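# Put phone on comic book and laptop on stand

## Task

Place the phone so it lies flat with all of it resting on the comic book, and place the laptop, shut, on the laptop stand with its top side facing up and one of its long edges resting against the stand's lips; at the end neither gripper may touch the phone or the laptop.

## Robot and tools

Robot: two arms, left_arm and right_arm, each ending in a two-finger gripper. Two head cameras, cam_head_left and cam_head_right (both 896x504), are mounted on a stand behind the arms. Calibrated bases in the scene frame: left_arm at (+0.031, +0.243, 0) m, quat_wxyz (+1.000, 0, 0, +0.014); right_arm at (-0.029, -0.309, 0) m, quat_wxyz (+1.000, 0, 0, +0.003).

Frame: the scene frame has its origin at table-top height, midway between the nominal bases. +z points up, +x points out over the table, and left_arm sits on the +y side. Arm names do not match image sides. Printed hand positions and orientations can be wrong by a few centimetres, more at long reach. end_effector_position is the point between the finger pads, roughly 1 cm behind the fingertips. The fingers point along the gripper's +z axis and open and close along its y axis.

Row layout: a single list of 14 numbers, each in [-1, 1]. The first 7 are left_arm: dx, dy, dz, rx, ry, rz, opening. The last 7 are the same for right_arm. dx to rz are an offset from that arm's Hand target as it stood when the action or move began, along the scene axes. 1.0 equals 0.6 m for dx, dy, dz and 180 degrees for rx, ry, rz. rx, ry, rz together form one rotation vector, turned about the Hand target's position. A dx, dy, dz vector longer than 1.0 may be shortened. Opening is absolute: +1 is fully open (0.094 m) and -1 is closed. Writing all six pose numbers as 0 re-requests the current Hand target. To leave a gripper unchanged, resend its present opening, because 0 means half open. Offsets add up: sending the same offset twice moves the arm twice.

execute_actions(actions, cameras): actions is a list of actions. Each action is a table of up to 15 rows, one per 1/30 s step. Every row is measured from the action's start pose, and a short table repeats its last row. Each action lasts 0.5 s. Images are returned only when actions is empty or cameras names them. ["all"] gives every camera, [] gives none, and an unknown name invalidates the call. An empty list also reports the scene number and task.

move(target, speed, blend, opening_speed, grip_force, blocking, cameras): drives each gripper in a straight line toward target. target is one 14-number row, or a list of up to 15 rows, all counted from the same starting Hand targets. speed is in m/s, from 0.002 to 4.3, default 0.25. Turn rate is capped at twice that value in rad/s. speed can be one number or one per target. blend, in metres, rounds the corners of a list; 0 means stopping at each target. opening_speed is the rate of change of the opening scale per second, at least 0.2; use it for gentle closing. grip_force is the per-pad limit in newtons, 10 to 50, set per arm, and it persists. Below 50 the fingers close slowly. The whole move is capped at 10 s. Paths do not avoid obstacles or the other arm. Grippers lag behind and overshoot more at higher speeds. Avoid paths that pass close to an arm's own base. The result line "move:" reports done, off_target, moving, held or fault. It may also report limits=paced, meaning the pose was clipped, or limits=held, meaning steps were withheld. Done means within 10 mm and 2 degrees of the target; it says nothing about contact.

wait(seconds 0-10, cameras): lets time pass while the last commands are held. A running move continues. stop(cameras): brakes a running move. zoom_image(camera, region [x0,y0,x1,y1], each at most 504 px wide and high): returns a closer view of the newest image from cam_head_left or cam_head_right. finished_scene(scene 1 or 2): ends the scene permanently. Call it only once the goal holds and both grippers have moved off the objects.

Results: Hand target is the last commanded pose after clipping, and it is the base for later offsets. Each control step clips the commanded orientation to within 40 degrees of the measured one. Grippers often stop a few centimetres short because of friction or load. Waiting does not close that gap; send the remaining distance as an offset. grip_measured is on the same -1 to +1 scale and reads slightly wide when empty. On a firmly held part it reads up to about 3 mm narrower than the part. grip_effort_nm is the gripper motor's effort in N m, negative when closing; it is not the force at the pads. Joint torques are listed in joint order and carry offsets and noise. Entries 3 and 4 wrap at ±28 N m. Joint ranges (rad): waist ±2.880, shoulder 0 to 3.142, elbow 0 to 3.019 (straight at 2.964), wrist pitch -1.693 to 1.571, wrist yaw ±1.571, wrist roll ±2.094. "Joint velocities within noise" means the arm is still. Tool commands lists the present gripper commands.

Avoid: dropping objects, releasing anything that is still moving, fast impacts, and hard pushes into the table or other heavy things. A blocked arm keeps pushing until you command its target back past the gripper. Any object that falls off the table, or is left off it, fails the task. Contact between the two arms, including one gripper closing on the other's fingers, can end the scene; the clearance check does not guard the grippers themselves. Holding loads, keeping an arm stretched out, or pushing against something heats the motors. At 85 °C a MOTOR HOT line appears. At 100 °C the arm drops its load and faults for 30 to 60 s or more. Objects may occasionally be nudged by outside pushes. The scene keeps running while you think.

Each tool is called after "Emit:" as name(argument=value, ...) on one line, values as JSON.

## Session

Scene 1 succeeded. Now scene 2.

Emit:
execute_actions(actions=[])

Scene clock: 0.00 s.
left_arm: end_effector_position=(+0.5763, +0.0326, +0.2204) grip_measured=+1.000 grip_effort_nm=n/a end_effector_quat_wxyz=(+0.373, -0.189, +0.872, +0.255) | right_arm: end_effector_position=(+0.2774, -0.6662, +0.2410) grip_measured=+1.000 grip_effort_nm=n/a end_effector_quat_wxyz=(+0.133, +0.606, +0.784, +0.005)
Joint positions: left_arm=[-0.635 1.765 1.519 -1.122 -0.923 -0.933 0.094] | right_arm=[-0.891 1.406 1.314 -1.221 -0.069 0.44 0.094]
Joint velocities: within noise
Joint torques (N m): no reading
Motor temperatures (°C): left_arm=[22 26 33 24 31 23 27] | right_arm=[26 34 35 25 27 23 25]
Heat: left arm: hottest elbow 33 °C; right arm: hottest elbow 35 °C.
Hand target: left_arm +0.5824, +0.0285, +0.2385; +0.386, -0.198, +0.868, +0.242 | right_arm +0.2821, -0.6719, +0.2485; +0.142, +0.605, +0.783, +0.003
Tool commands: left_gripper/opening=+1.0 right_gripper/opening=+1.0

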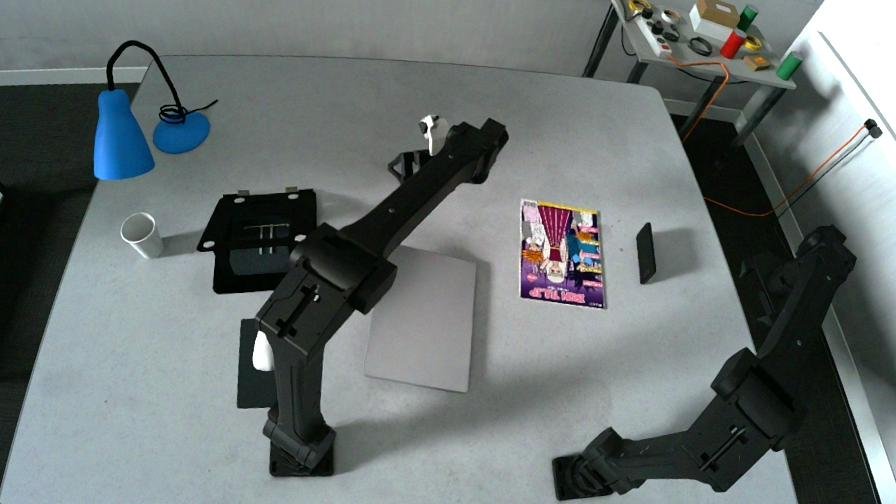

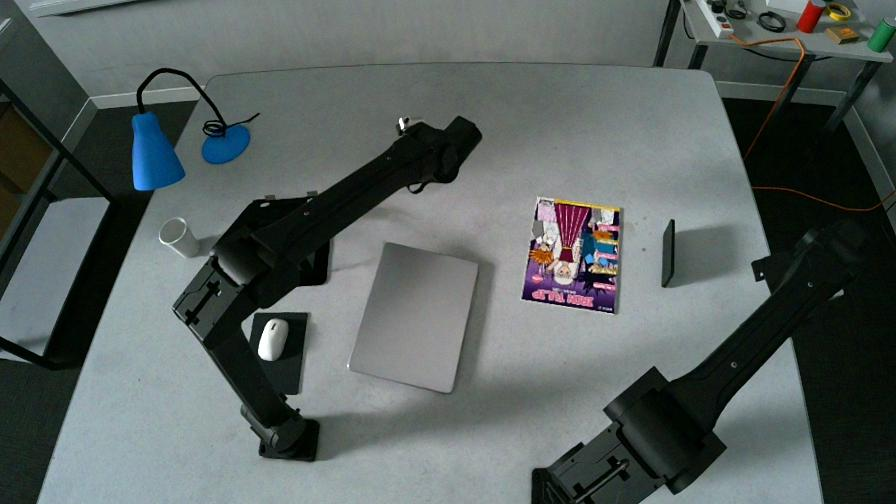

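Emit:
zoom_image(camera="cam_head_left", region=[350, 230, 510, 410])

Emit:
zoom_image(camera="cam_head_right", region=[330, 230, 500, 410])

Emit:
zoom_image(camera="cam_head_left", region=[180, 170, 340, 310])

Emit:
zoom_image(camera="cam_head_left", region=[500, 180, 700, 320])

Emit:
zoom_image(camera="cam_head_right", region=[510, 180, 710, 320])

Scaled by 2.800.

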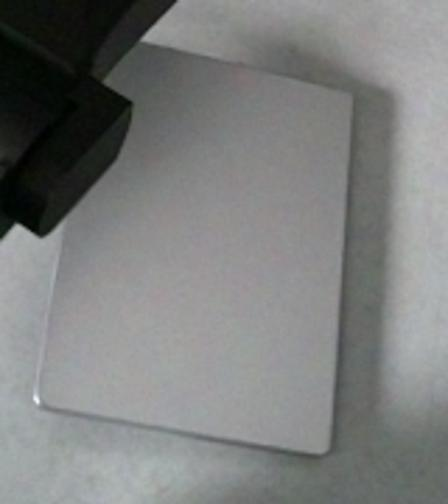

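Scaled by 2.800.

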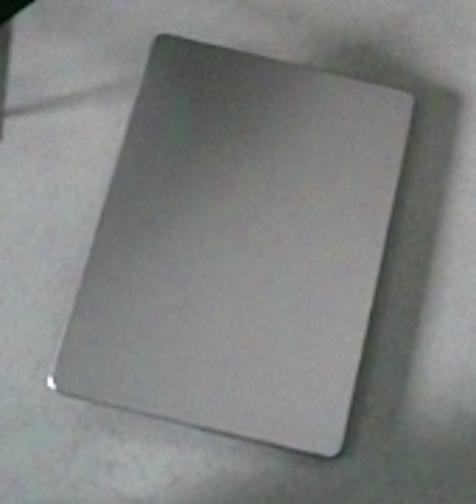

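Scaled by 3.150.

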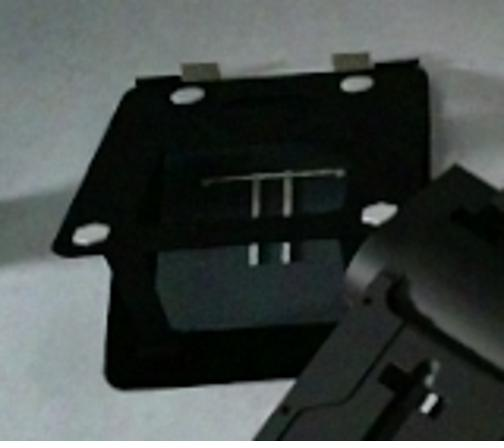

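Scaled by 2.520.

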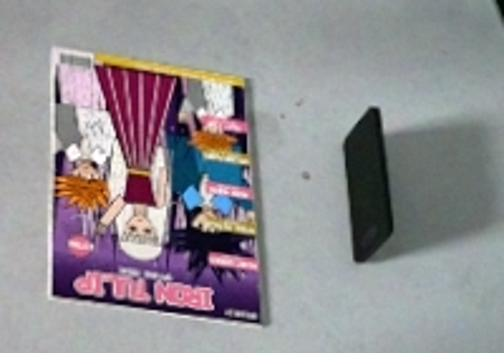

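Scaled by 2.520.

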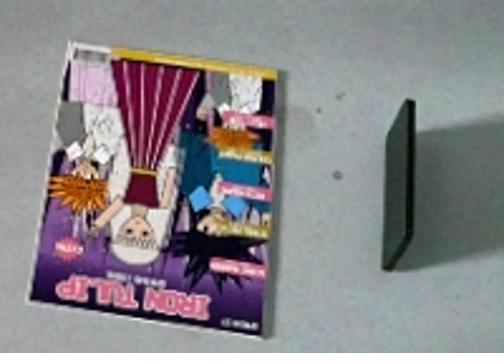

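Emit:
move(target=[[-0.22,0.286,0.1,-0.2237,-0.1135,0.0571,1,0.2,0.12,0.0,0.0028,0.048,0.183,1],[-0.3207,0.5275,-0.04,-0.4474,-0.227,0.1142,1,0.3965,0.2365,-0.131,0.0055,0.0959,0.3665,1]], speed=0.3, blend=[0.06,0], cameras=["cam_head_left","cam_head_right"])

Emit:
zoom_image(camera="cam_head_left", region=[340, 220, 520, 420])

Emit:
zoom_image(camera="cam_head_left", region=[590, 190, 710, 310])

Emit:
zoom_image(camera="cam_head_right", region=[600, 190, 720, 310])

Emit:
zoom_image(camera="cam_head_left", region=[180, 170, 340, 310])

Scene clock: 87.37 s.
left_arm: end_effector_position=(+0.3904, +0.3403, +0.2189) grip_measured=+1.000 grip_effort_nm=0.01 end_effector_quat_wxyz=(-0.380, +0.590, -0.603, +0.379) | right_arm: end_effector_position=(+0.5029, -0.5269, +0.1661) grip_measured=+1.000 grip_effort_nm=-0.01 end_effector_quat_wxyz=(-0.007, +0.086, +0.996, +0.003)
Joint positions: left_arm=[0.429 0.763 0.46 -0.181 0.421 -1.348 0.094] | right_arm=[-0.393 1.876 1.725 -1.435 -0.001 -0.216 0.094]
Joint torques (N m): left_arm=[-0.38 -3.19 10.41 2.59 0.15 -0.04] | right_arm=[0.97 -19.78 12.82 -0.16 0.09 0.02]
Motor temperatures (°C): left_arm=[22 30 39 24 30 23 27] | right_arm=[26 36 43 25 26 23 25]
Heat: left arm: hottest elbow 39 °C; right arm: hottest elbow 43 °C.
Hand target: left_arm +0.3900, +0.3450, +0.2145; -0.380, +0.596, -0.596, +0.380 | right_arm +0.5200, -0.5300, +0.1698; +0.000, +0.078, +0.997, +0.000
Off the commanded pose: left_arm 0.006 m, 1 deg | right_arm 0.018 m, 1 deg.
move: off_target (right_arm)

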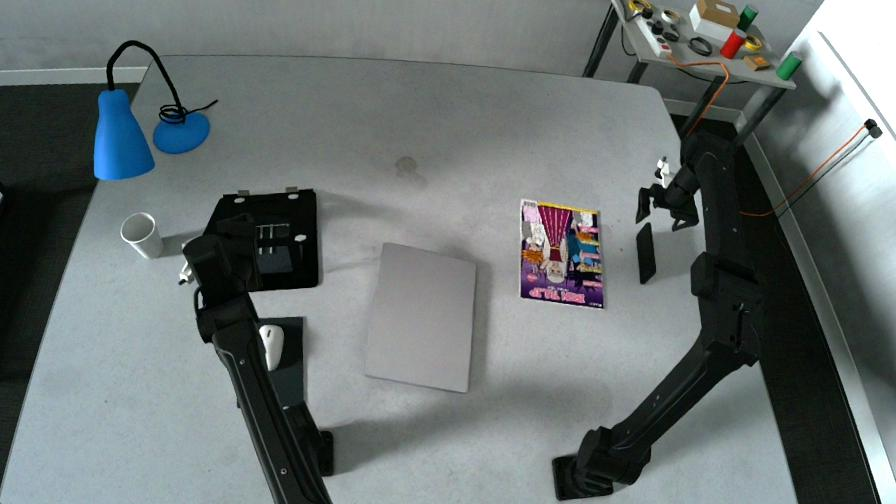

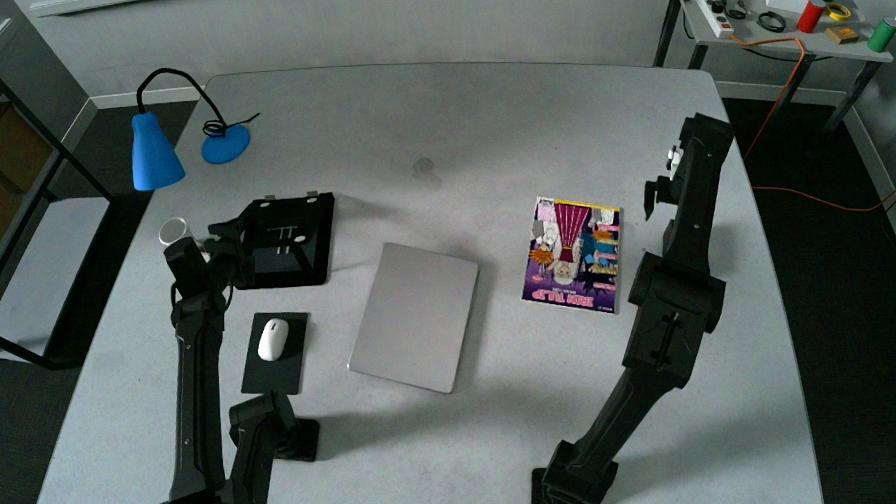

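Scaled by 2.520.

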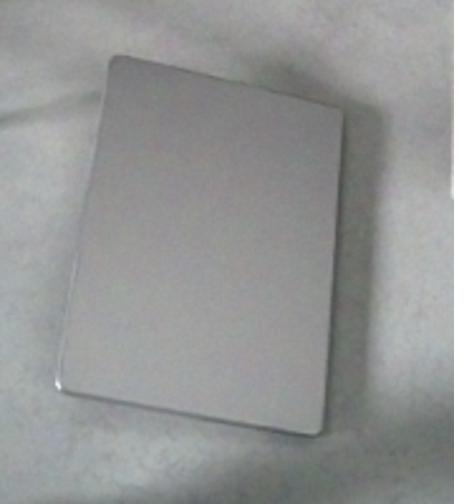

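Scaled by 4.200.

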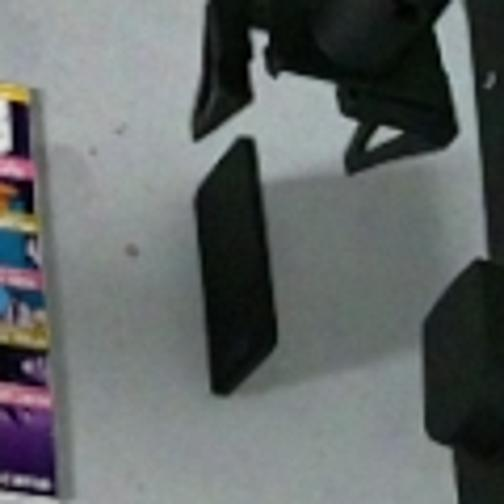

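Scaled by 4.200.

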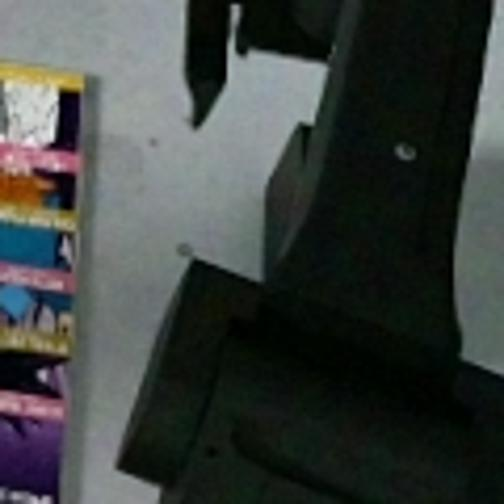

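Scaled by 3.150.

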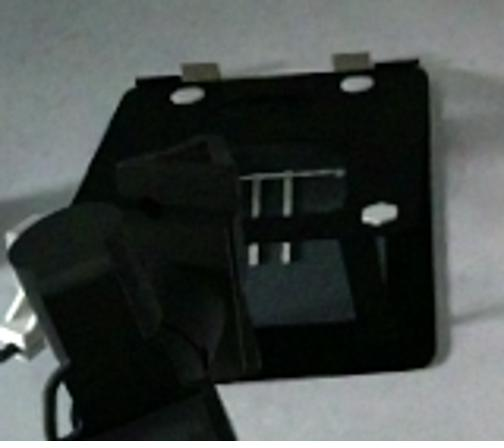

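Emit:
move(target=[[0,0,-0.15,0,0,0,1,0.0,0.0,-0.1,0,0,0,1],[0.108,0,-0.155,0,0,0,1,0.0,0.0,-0.208,0,0,0,1]], speed=0.15, blend=[0.02,0], cameras=["cam_head_left","cam_head_right"])

Emit:
zoom_image(camera="cam_head_left", region=[590, 190, 710, 310])

Emit:
zoom_image(camera="cam_head_left", region=[180, 170, 340, 310])

Scene clock: 99.83 s.
left_arm: end_effector_position=(+0.4270, +0.3403, +0.0954) grip_measured=+1.000 grip_effort_nm=0.01 end_effector_quat_wxyz=(-0.357, +0.614, -0.602, +0.365) | right_arm: end_effector_position=(+0.5202, -0.5339, +0.0644) grip_measured=+1.000 grip_effort_nm=-0.01 end_effector_quat_wxyz=(+0.012, +0.085, +0.996, -0.003)
Joint positions: left_arm=[0.355 1.214 0.341 0.341 0.336 -1.399 0.094] | right_arm=[-0.393 1.971 1.594 -1.169 -0.001 -0.217 0.094]
Joint torques (N m): left_arm=[-2.32 -7.12 13.67 2.43 0 -0.01] | right_arm=[1.03 -20.95 7.58 0.55 0.08 0.09]
Heat: left arm: hottest elbow 39 °C; right arm: hottest elbow 47 °C.
Hand target: left_arm +0.4547, +0.3449, +0.1213; -0.380, +0.596, -0.596, +0.380 | right_arm +0.5199, -0.5300, +0.0451; +0.000, +0.078, +0.997, +0.000
Off the commanded pose: left_arm 0.038 m, 4 deg | right_arm 0.020 m, 2 deg.
move: off_target (left_arm, right_arm)

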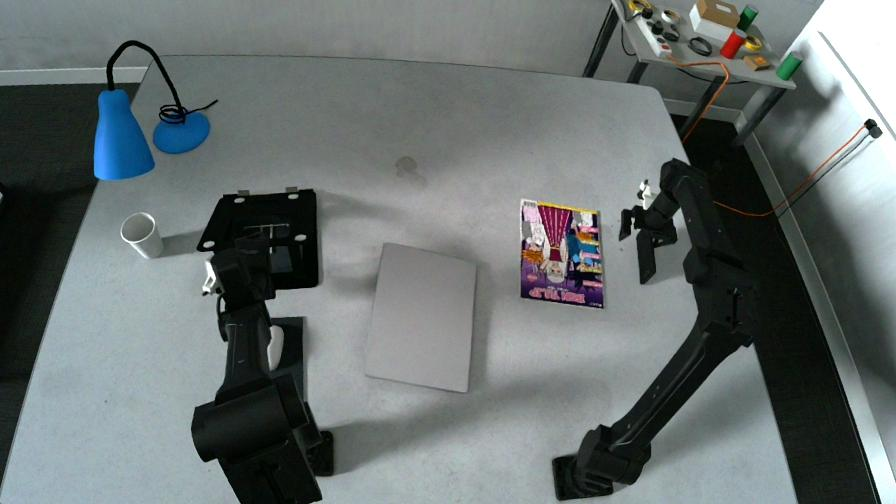

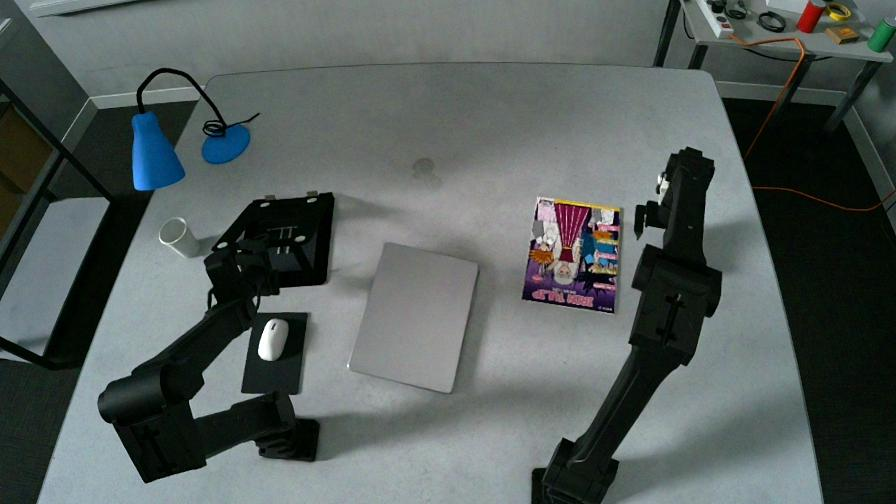

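Scaled by 4.200.

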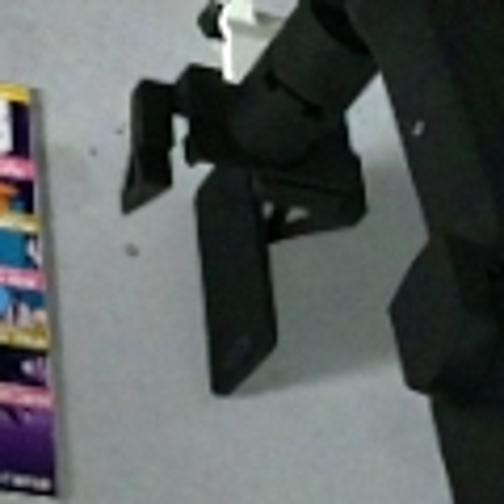

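Scaled by 3.150.

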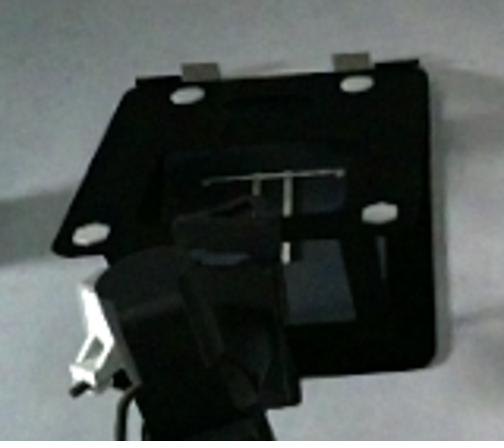

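Emit:
move(target=[0.03,0,0.055,0,0,0,1,0.0,-0.033,-0.03,0,0,0,1], speed=0.1, cameras=["cam_head_left","cam_head_right"])

Emit:
zoom_image(camera="cam_head_left", region=[590, 190, 710, 310])

Emit:
zoom_image(camera="cam_head_left", region=[180, 170, 340, 310])

Scene clock: 105.70 s.
left_arm: end_effector_position=(+0.4492, +0.3427, +0.1239) grip_measured=+1.000 grip_effort_nm=0.01 end_effector_quat_wxyz=(-0.361, +0.611, -0.602, +0.366) | right_arm: end_effector_position=(+0.5209, -0.5434, +0.0459) grip_measured=+1.000 grip_effort_nm=-0.01 end_effector_quat_wxyz=(+0.009, +0.077, +0.997, -0.003)
Joint positions: left_arm=[0.333 1.187 0.423 0.245 0.316 -1.41 0.094] | right_arm=[-0.407 2.003 1.594 -1.142 -0.001 -0.247 0.094]
Joint torques (N m): left_arm=[-2.26 -8.35 14.38 1.66 -0.04 -0.01] | right_arm=[-0.09 -20.72 8.32 0.57 0.07 0.09]
Heat: left arm: hottest elbow 39 °C; right arm: hottest elbow 46 °C.
Hand target: left_arm +0.4728, +0.3449, +0.1545; -0.380, +0.596, -0.596, +0.380 | right_arm +0.5199, -0.5498, +0.0271; +0.000, +0.078, +0.997, +0.000
Off the commanded pose: left_arm 0.038 m, 3 deg | right_arm 0.020 m, 1 deg.
move: off_target (left_arm, right_arm)

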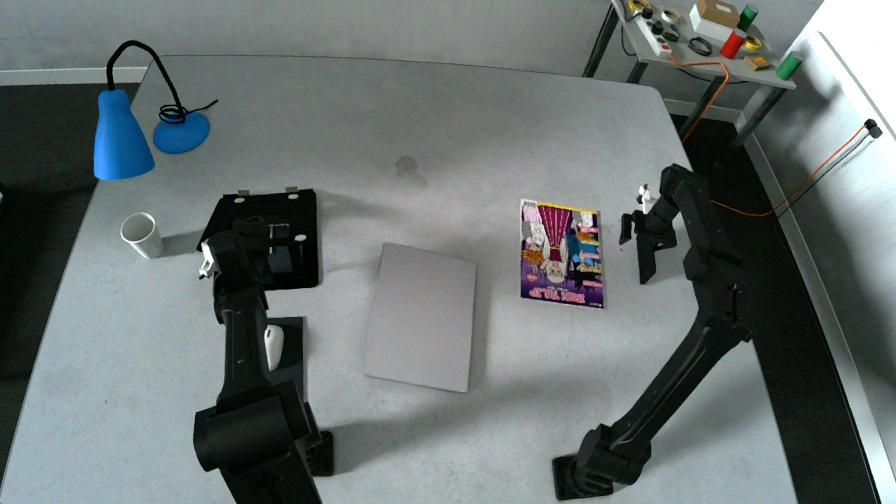

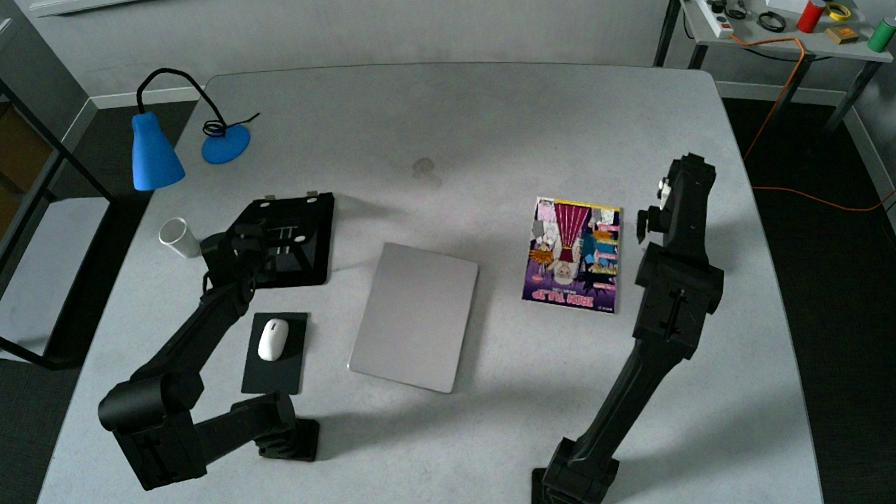

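Scaled by 4.200.

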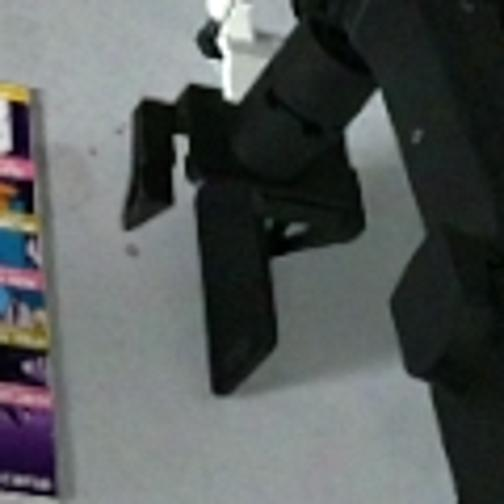

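Scaled by 3.150.

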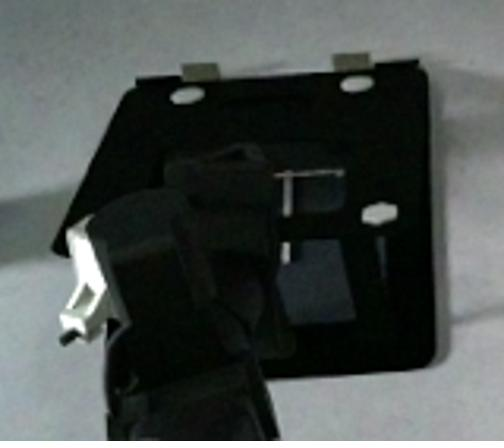

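Emit:
move(target=[[0.0,0,0.0,0,0,0,1,0.0,-0.03,0,0,0,0,1],[0.0,0,0.0,0,0,0,-0.97,0.0,-0.03,0,0,0,0,-0.95]], speed=0.08, opening_speed=1.0, cameras=["cam_head_left","cam_head_right"])

Emit:
zoom_image(camera="cam_head_left", region=[590, 190, 710, 310])

Emit:
zoom_image(camera="cam_head_left", region=[180, 170, 340, 310])

Scene clock: 114.13 s.
left_arm: end_effector_position=(+0.4511, +0.3430, +0.1263) grip_measured=-0.940 grip_effort_nm=-0.98 end_effector_quat_wxyz=(-0.357, +0.620, -0.591, +0.373) | right_arm: end_effector_position=(+0.5126, -0.5586, +0.0367) grip_measured=-0.844 grip_effort_nm=-1.03 end_effector_quat_wxyz=(+0.001, +0.077, +0.997, -0.001)
Joint positions: left_arm=[0.332 1.187 0.428 0.245 0.316 -1.443 0.003] | right_arm=[-0.436 2.019 1.594 -1.142 0.001 -0.276 0.007]
Joint torques (N m): left_arm=[-2.2 -8.29 14.11 1.4 -0.13 0.35] | right_arm=[-0.09 -20.89 10.35 0.13 0 0.09]
Heat: left arm: hottest elbow 39 °C; right arm: hottest elbow 45 °C.
Hand target: left_arm +0.4727, +0.3450, +0.1544; -0.380, +0.596, -0.596, +0.380 | right_arm +0.5198, -0.5679, +0.0270; +0.000, +0.078, +0.997, +0.000
Off the commanded pose: left_arm 0.036 m, 4 deg | right_arm 0.015 m, 0 deg.
move: off_target (left_arm, right_arm); target 2's new opening was sent with left_arm's hand 0.039 m and 3 deg from that target

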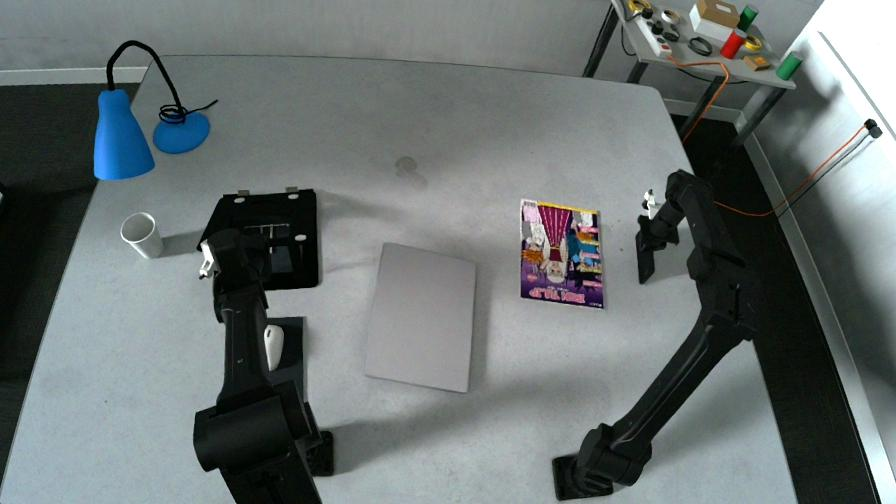

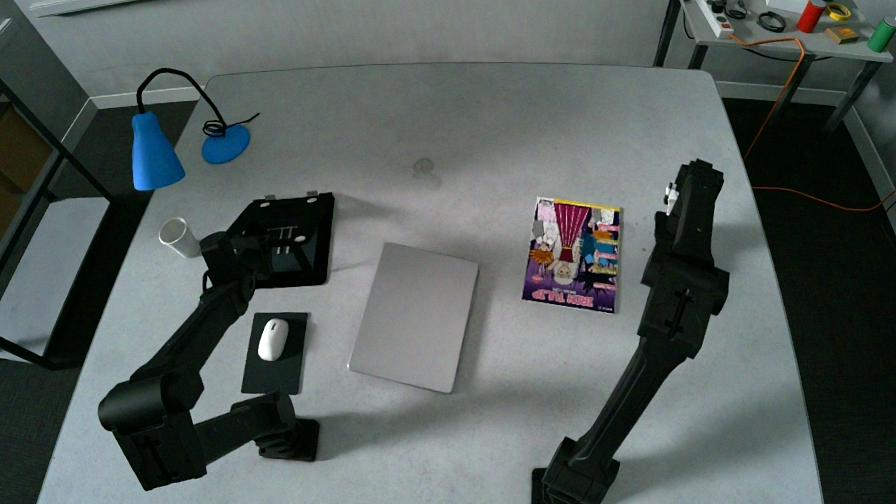

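Scaled by 4.200.

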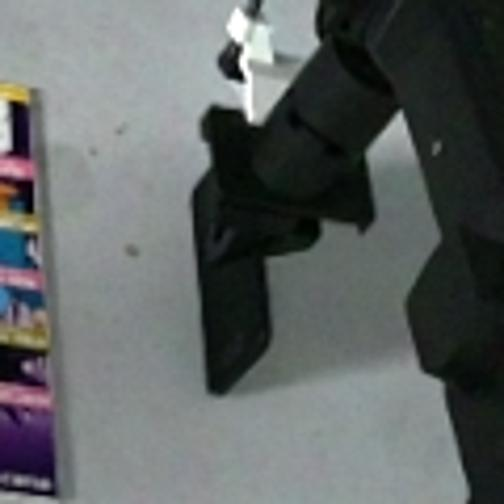

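Scaled by 3.150.

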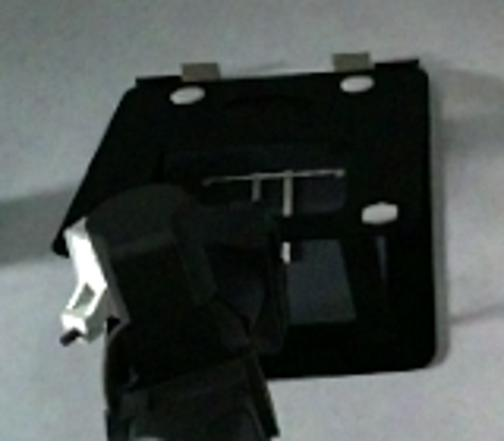

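Emit:
zoom_image(camera="cam_head_left", region=[355, 360, 415, 410])

Emit:
zoom_image(camera="cam_head_left", region=[430, 360, 490, 410])

Emit:
zoom_image(camera="cam_head_left", region=[440, 245, 500, 295])

Emit:
zoom_image(camera="cam_head_left", region=[365, 230, 425, 280])

Scaled by 8.400.

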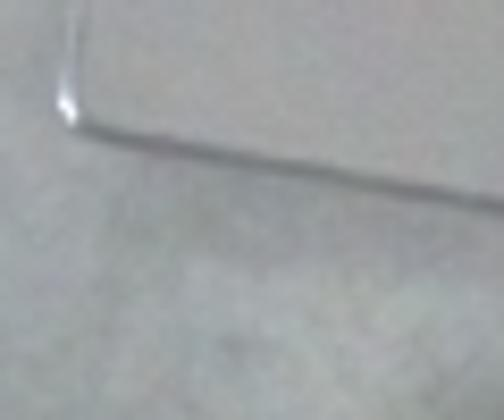

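Scaled by 8.400.

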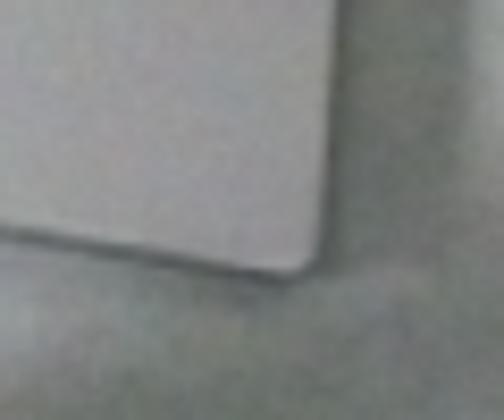

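Scaled by 8.400.

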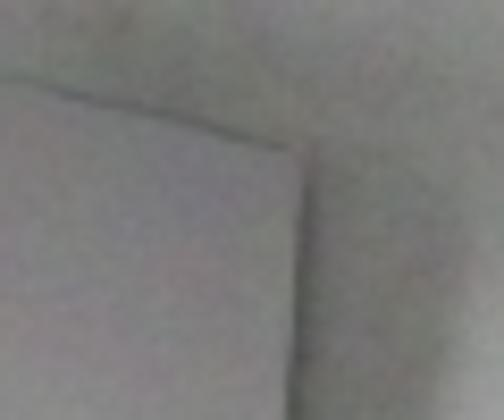

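Scaled by 8.400.

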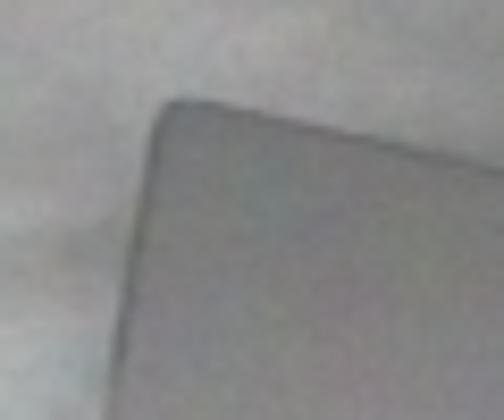

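Emit:
move(target=[[0,0,0,0,0,0,0.7,0,0,0,0,0,0,-0.95],[-0.133,0,0.0,0,0,0,0.7,0,0,0.255,0,0,0,-0.95],[-0.1795,-0.325,0.12,-0.0194,-0.0231,-0.444,1,0.042,0.3465,0.205,-0.3352,-0.0176,0.1209,-0.95]], speed=[0.1,0.15,0.3], blend=[0,0.02,0], cameras=["cam_head_left","cam_head_right"])

Emit:
zoom_image(camera="cam_head_left", region=[490, 170, 650, 310])

Emit:
zoom_image(camera="cam_head_right", region=[490, 170, 650, 310])

Scene clock: 207.27 s.
left_arm: end_effector_position=(+0.3475, +0.1504, +0.2093) grip_measured=+0.997 grip_effort_nm=0.13 end_effector_quat_wxyz=(+0.035, -0.094, +0.812, -0.575) | right_arm: end_effector_position=(+0.5447, -0.3619, +0.1647) grip_measured=-0.845 grip_effort_nm=-1.04 end_effector_quat_wxyz=(+0.072, -0.108, +0.860, -0.493)
Joint positions: left_arm=[0.208 1.25 0.787 -1.276 1.222 0.124 0.094] | right_arm=[0.167 1.818 1.399 -0.986 1.034 -0.173 0.007]
Joint torques (N m): left_arm=[-2.32 -7.59 14.72 -0.35 0.47 0.14] | right_arm=[0.91 -18.96 7.58 0.85 0.85 0.26]
Heat: left arm: hottest elbow 41 °C; right arm: hottest elbow 44 °C.
Hand target: left_arm +0.3650, +0.1500, +0.2265; +0.051, -0.071, +0.816, -0.572 | right_arm +0.5451, -0.3599, +0.1501; +0.065, -0.113, +0.858, -0.496
Off the commanded pose: left_arm 0.024 m, 3 deg | right_arm 0.015 m, 1 deg.
move: off_target (left_arm, right_arm); target 3's new opening was sent with left_arm's hand 0.025 m and 3 deg from that target

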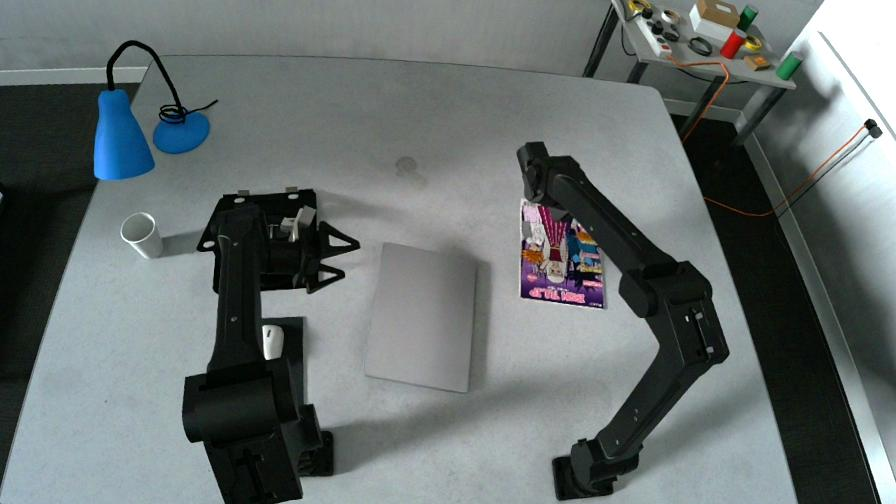

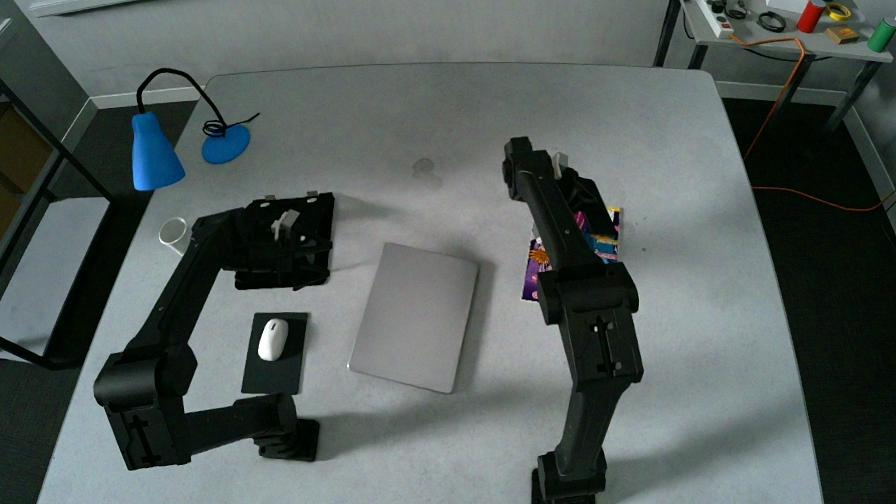

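Scaled by 3.150.

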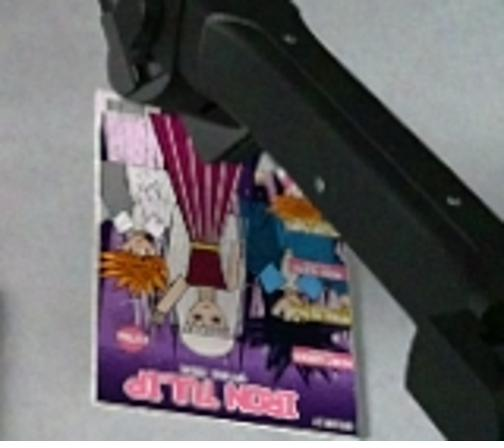

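Scaled by 3.150.

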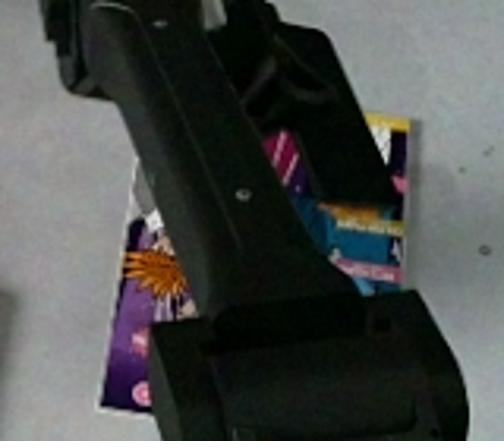

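Emit:
move(target=[0.01,0,-0.27,0,0,0,1,0,0,-0.19,0,0,0,-0.95], speed=0.15, cameras=["cam_head_left","cam_head_right"])

Emit:
zoom_image(camera="cam_head_right", region=[500, 170, 660, 310])

Emit:
zoom_image(camera="cam_head_left", region=[270, 210, 430, 350])

Emit:
zoom_image(camera="cam_head_right", region=[270, 210, 430, 350])

Scene clock: 214.77 s.
left_arm: end_effector_position=(+0.3852, +0.1577, +0.1185) grip_measured=+0.998 grip_effort_nm=0.13 end_effector_quat_wxyz=(+0.138, +0.006, +0.812, -0.568) | right_arm: end_effector_position=(+0.5460, -0.3617, +0.0456) grip_measured=-0.845 grip_effort_nm=-1.03 end_effector_quat_wxyz=(+0.068, -0.110, +0.860, -0.493)
Joint positions: left_arm=[0.207 1.474 0.703 -0.813 1.248 0.26 0.094] | right_arm=[0.167 1.988 1.299 -0.727 1.035 -0.17 0.007]
Joint torques (N m): left_arm=[-2.78 -1.2 3.71 0.59 -0.67 -0.83] | right_arm=[0.85 -20.37 6.65 0.77 0.82 0.24]
Heat: left arm: hottest elbow 41 °C; right arm: hottest elbow 44 °C.
Hand target: left_arm +0.3710, +0.1500, +0.0645; +0.051, -0.071, +0.816, -0.572 | right_arm +0.5451, -0.3600, +0.0362; +0.065, -0.113, +0.858, -0.496
Off the commanded pose: left_arm 0.056 m, 13 deg | right_arm 0.010 m, 1 deg.
move: off_target (left_arm)

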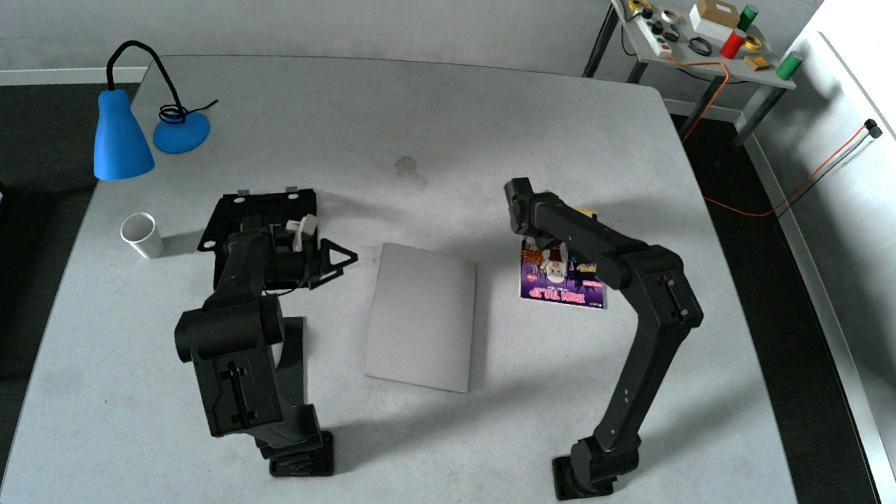

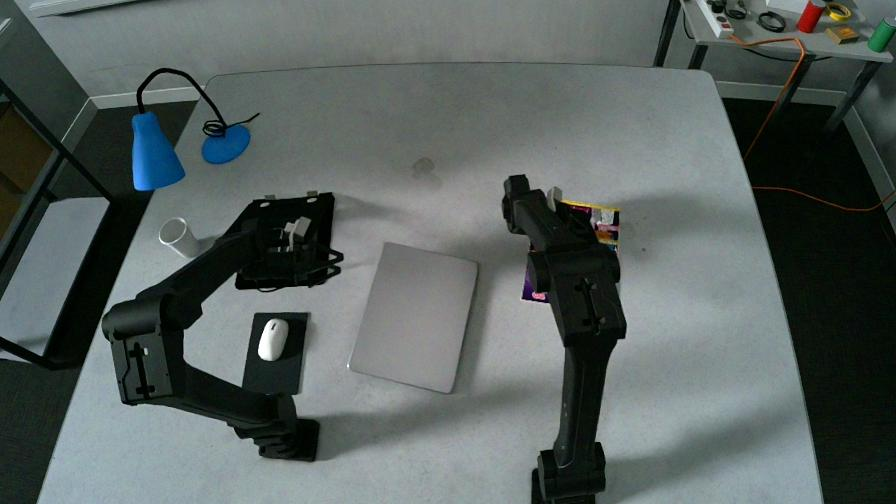

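Scaled by 3.150.

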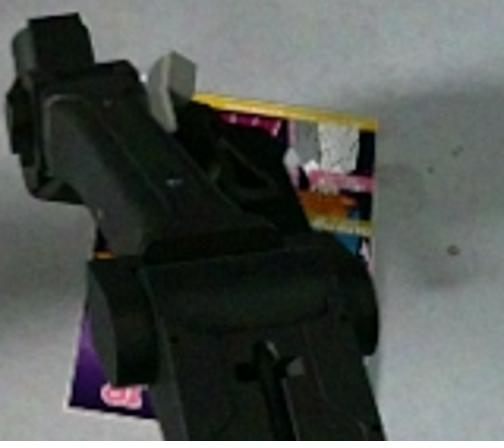

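Scaled by 3.150.

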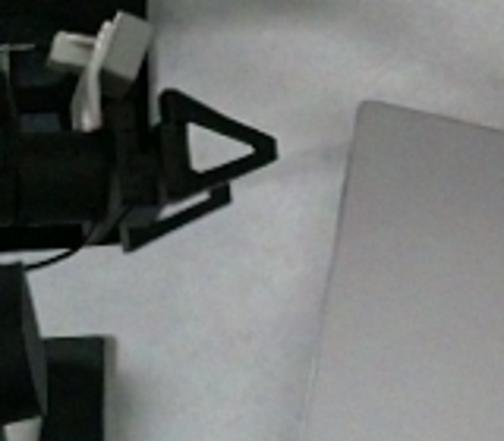

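Scaled by 3.150.

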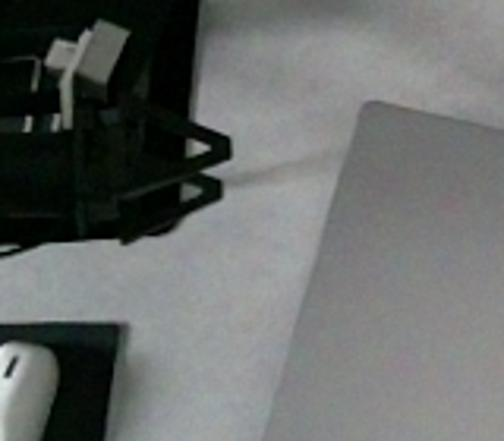

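Emit:
move(target=[[-0.05,0.033,0.2,0,0,0.02,1,0,0,-0.01,0,0,0,-0.95],[-0.115,0,0.16,0,0,0.0556,1,0,0,-0.02,0,0,0,-0.95],[-0.115,-0.003,-0.011,0,0,0.0556,1,0,0,-0.03,0,0,0,-0.95]], speed=0.15, blend=[0.02,0.02,0], cameras=["cam_head_left","cam_head_right"])

Emit:
zoom_image(camera="cam_head_left", region=[250, 220, 430, 380])

Emit:
zoom_image(camera="cam_head_right", region=[250, 220, 430, 380])

Emit:
zoom_image(camera="cam_head_right", region=[500, 170, 660, 310])

Scene clock: 249.07 s.
left_arm: end_effector_position=(+0.3054, +0.1518, +0.0614) grip_measured=+0.998 grip_effort_nm=0.13 end_effector_quat_wxyz=(+0.106, -0.141, +0.806, -0.565) | right_arm: end_effector_position=(+0.5500, -0.3611, +0.0341) grip_measured=-0.845 grip_effort_nm=-1.04 end_effector_quat_wxyz=(+0.074, -0.106, +0.860, -0.493)
Joint positions: left_arm=[0.253 1.349 0.346 -0.354 1.216 -0.215 0.094] | right_arm=[0.167 2.011 1.299 -0.689 1.035 -0.17 0.007]
Joint torques (N m): left_arm=[-2.49 -6.07 4.94 1.07 0.52 0.01] | right_arm=[0.85 -20.19 5.91 0.83 0.83 0.23]
Motor temperatures (°C): left_arm=[22 26 37 24 29 24 27] | right_arm=[26 42 43 25 26 23 28]
Heat: left arm: hottest elbow 37 °C; right arm: hottest elbow 43 °C.
Hand target: left_arm +0.3021, +0.1482, +0.0580; +0.100, -0.142, +0.807, -0.565 | right_arm +0.5451, -0.3600, +0.0181; +0.065, -0.113, +0.858, -0.496
Off the commanded pose: left_arm 0.006 m, 1 deg | right_arm 0.017 m, 1 deg.
move: off_target (right_arm)

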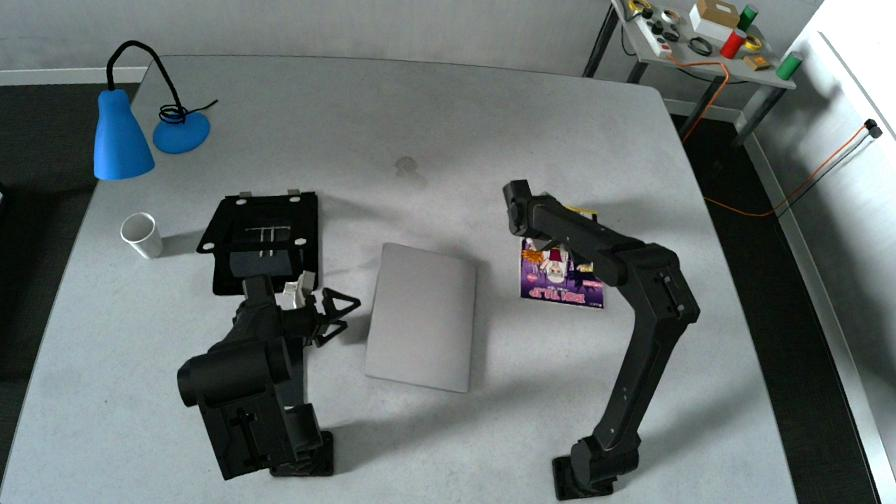

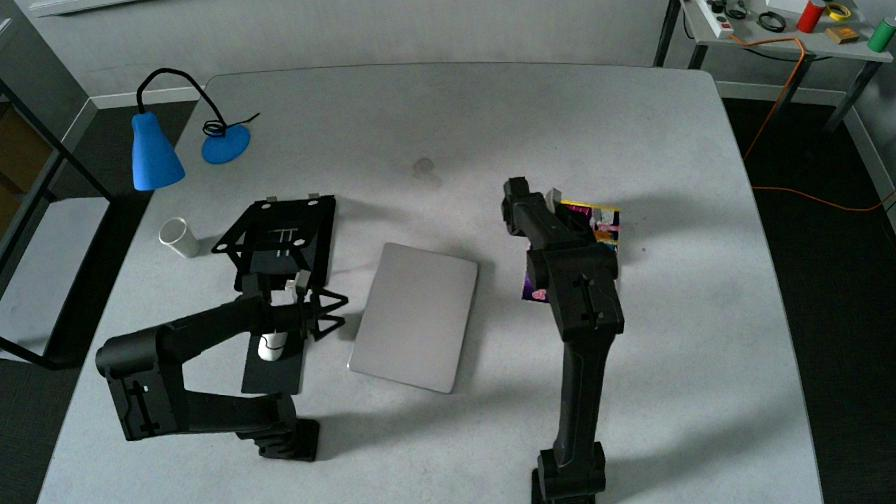

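Scaled by 2.800.

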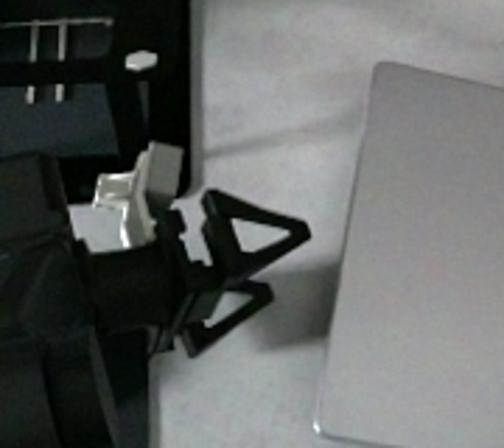

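Scaled by 2.800.

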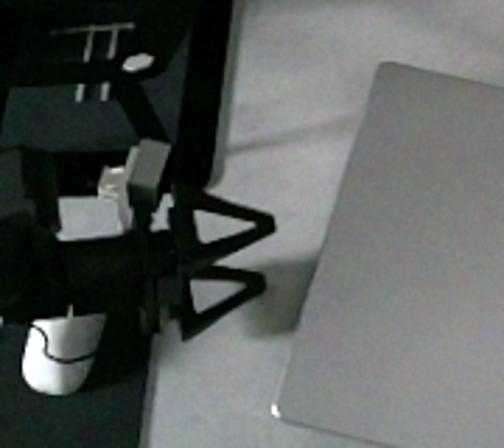

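Scaled by 3.150.

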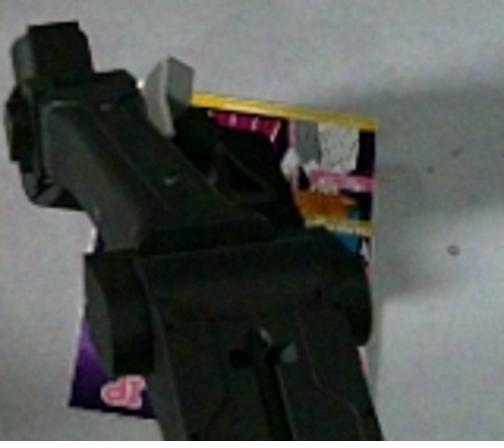

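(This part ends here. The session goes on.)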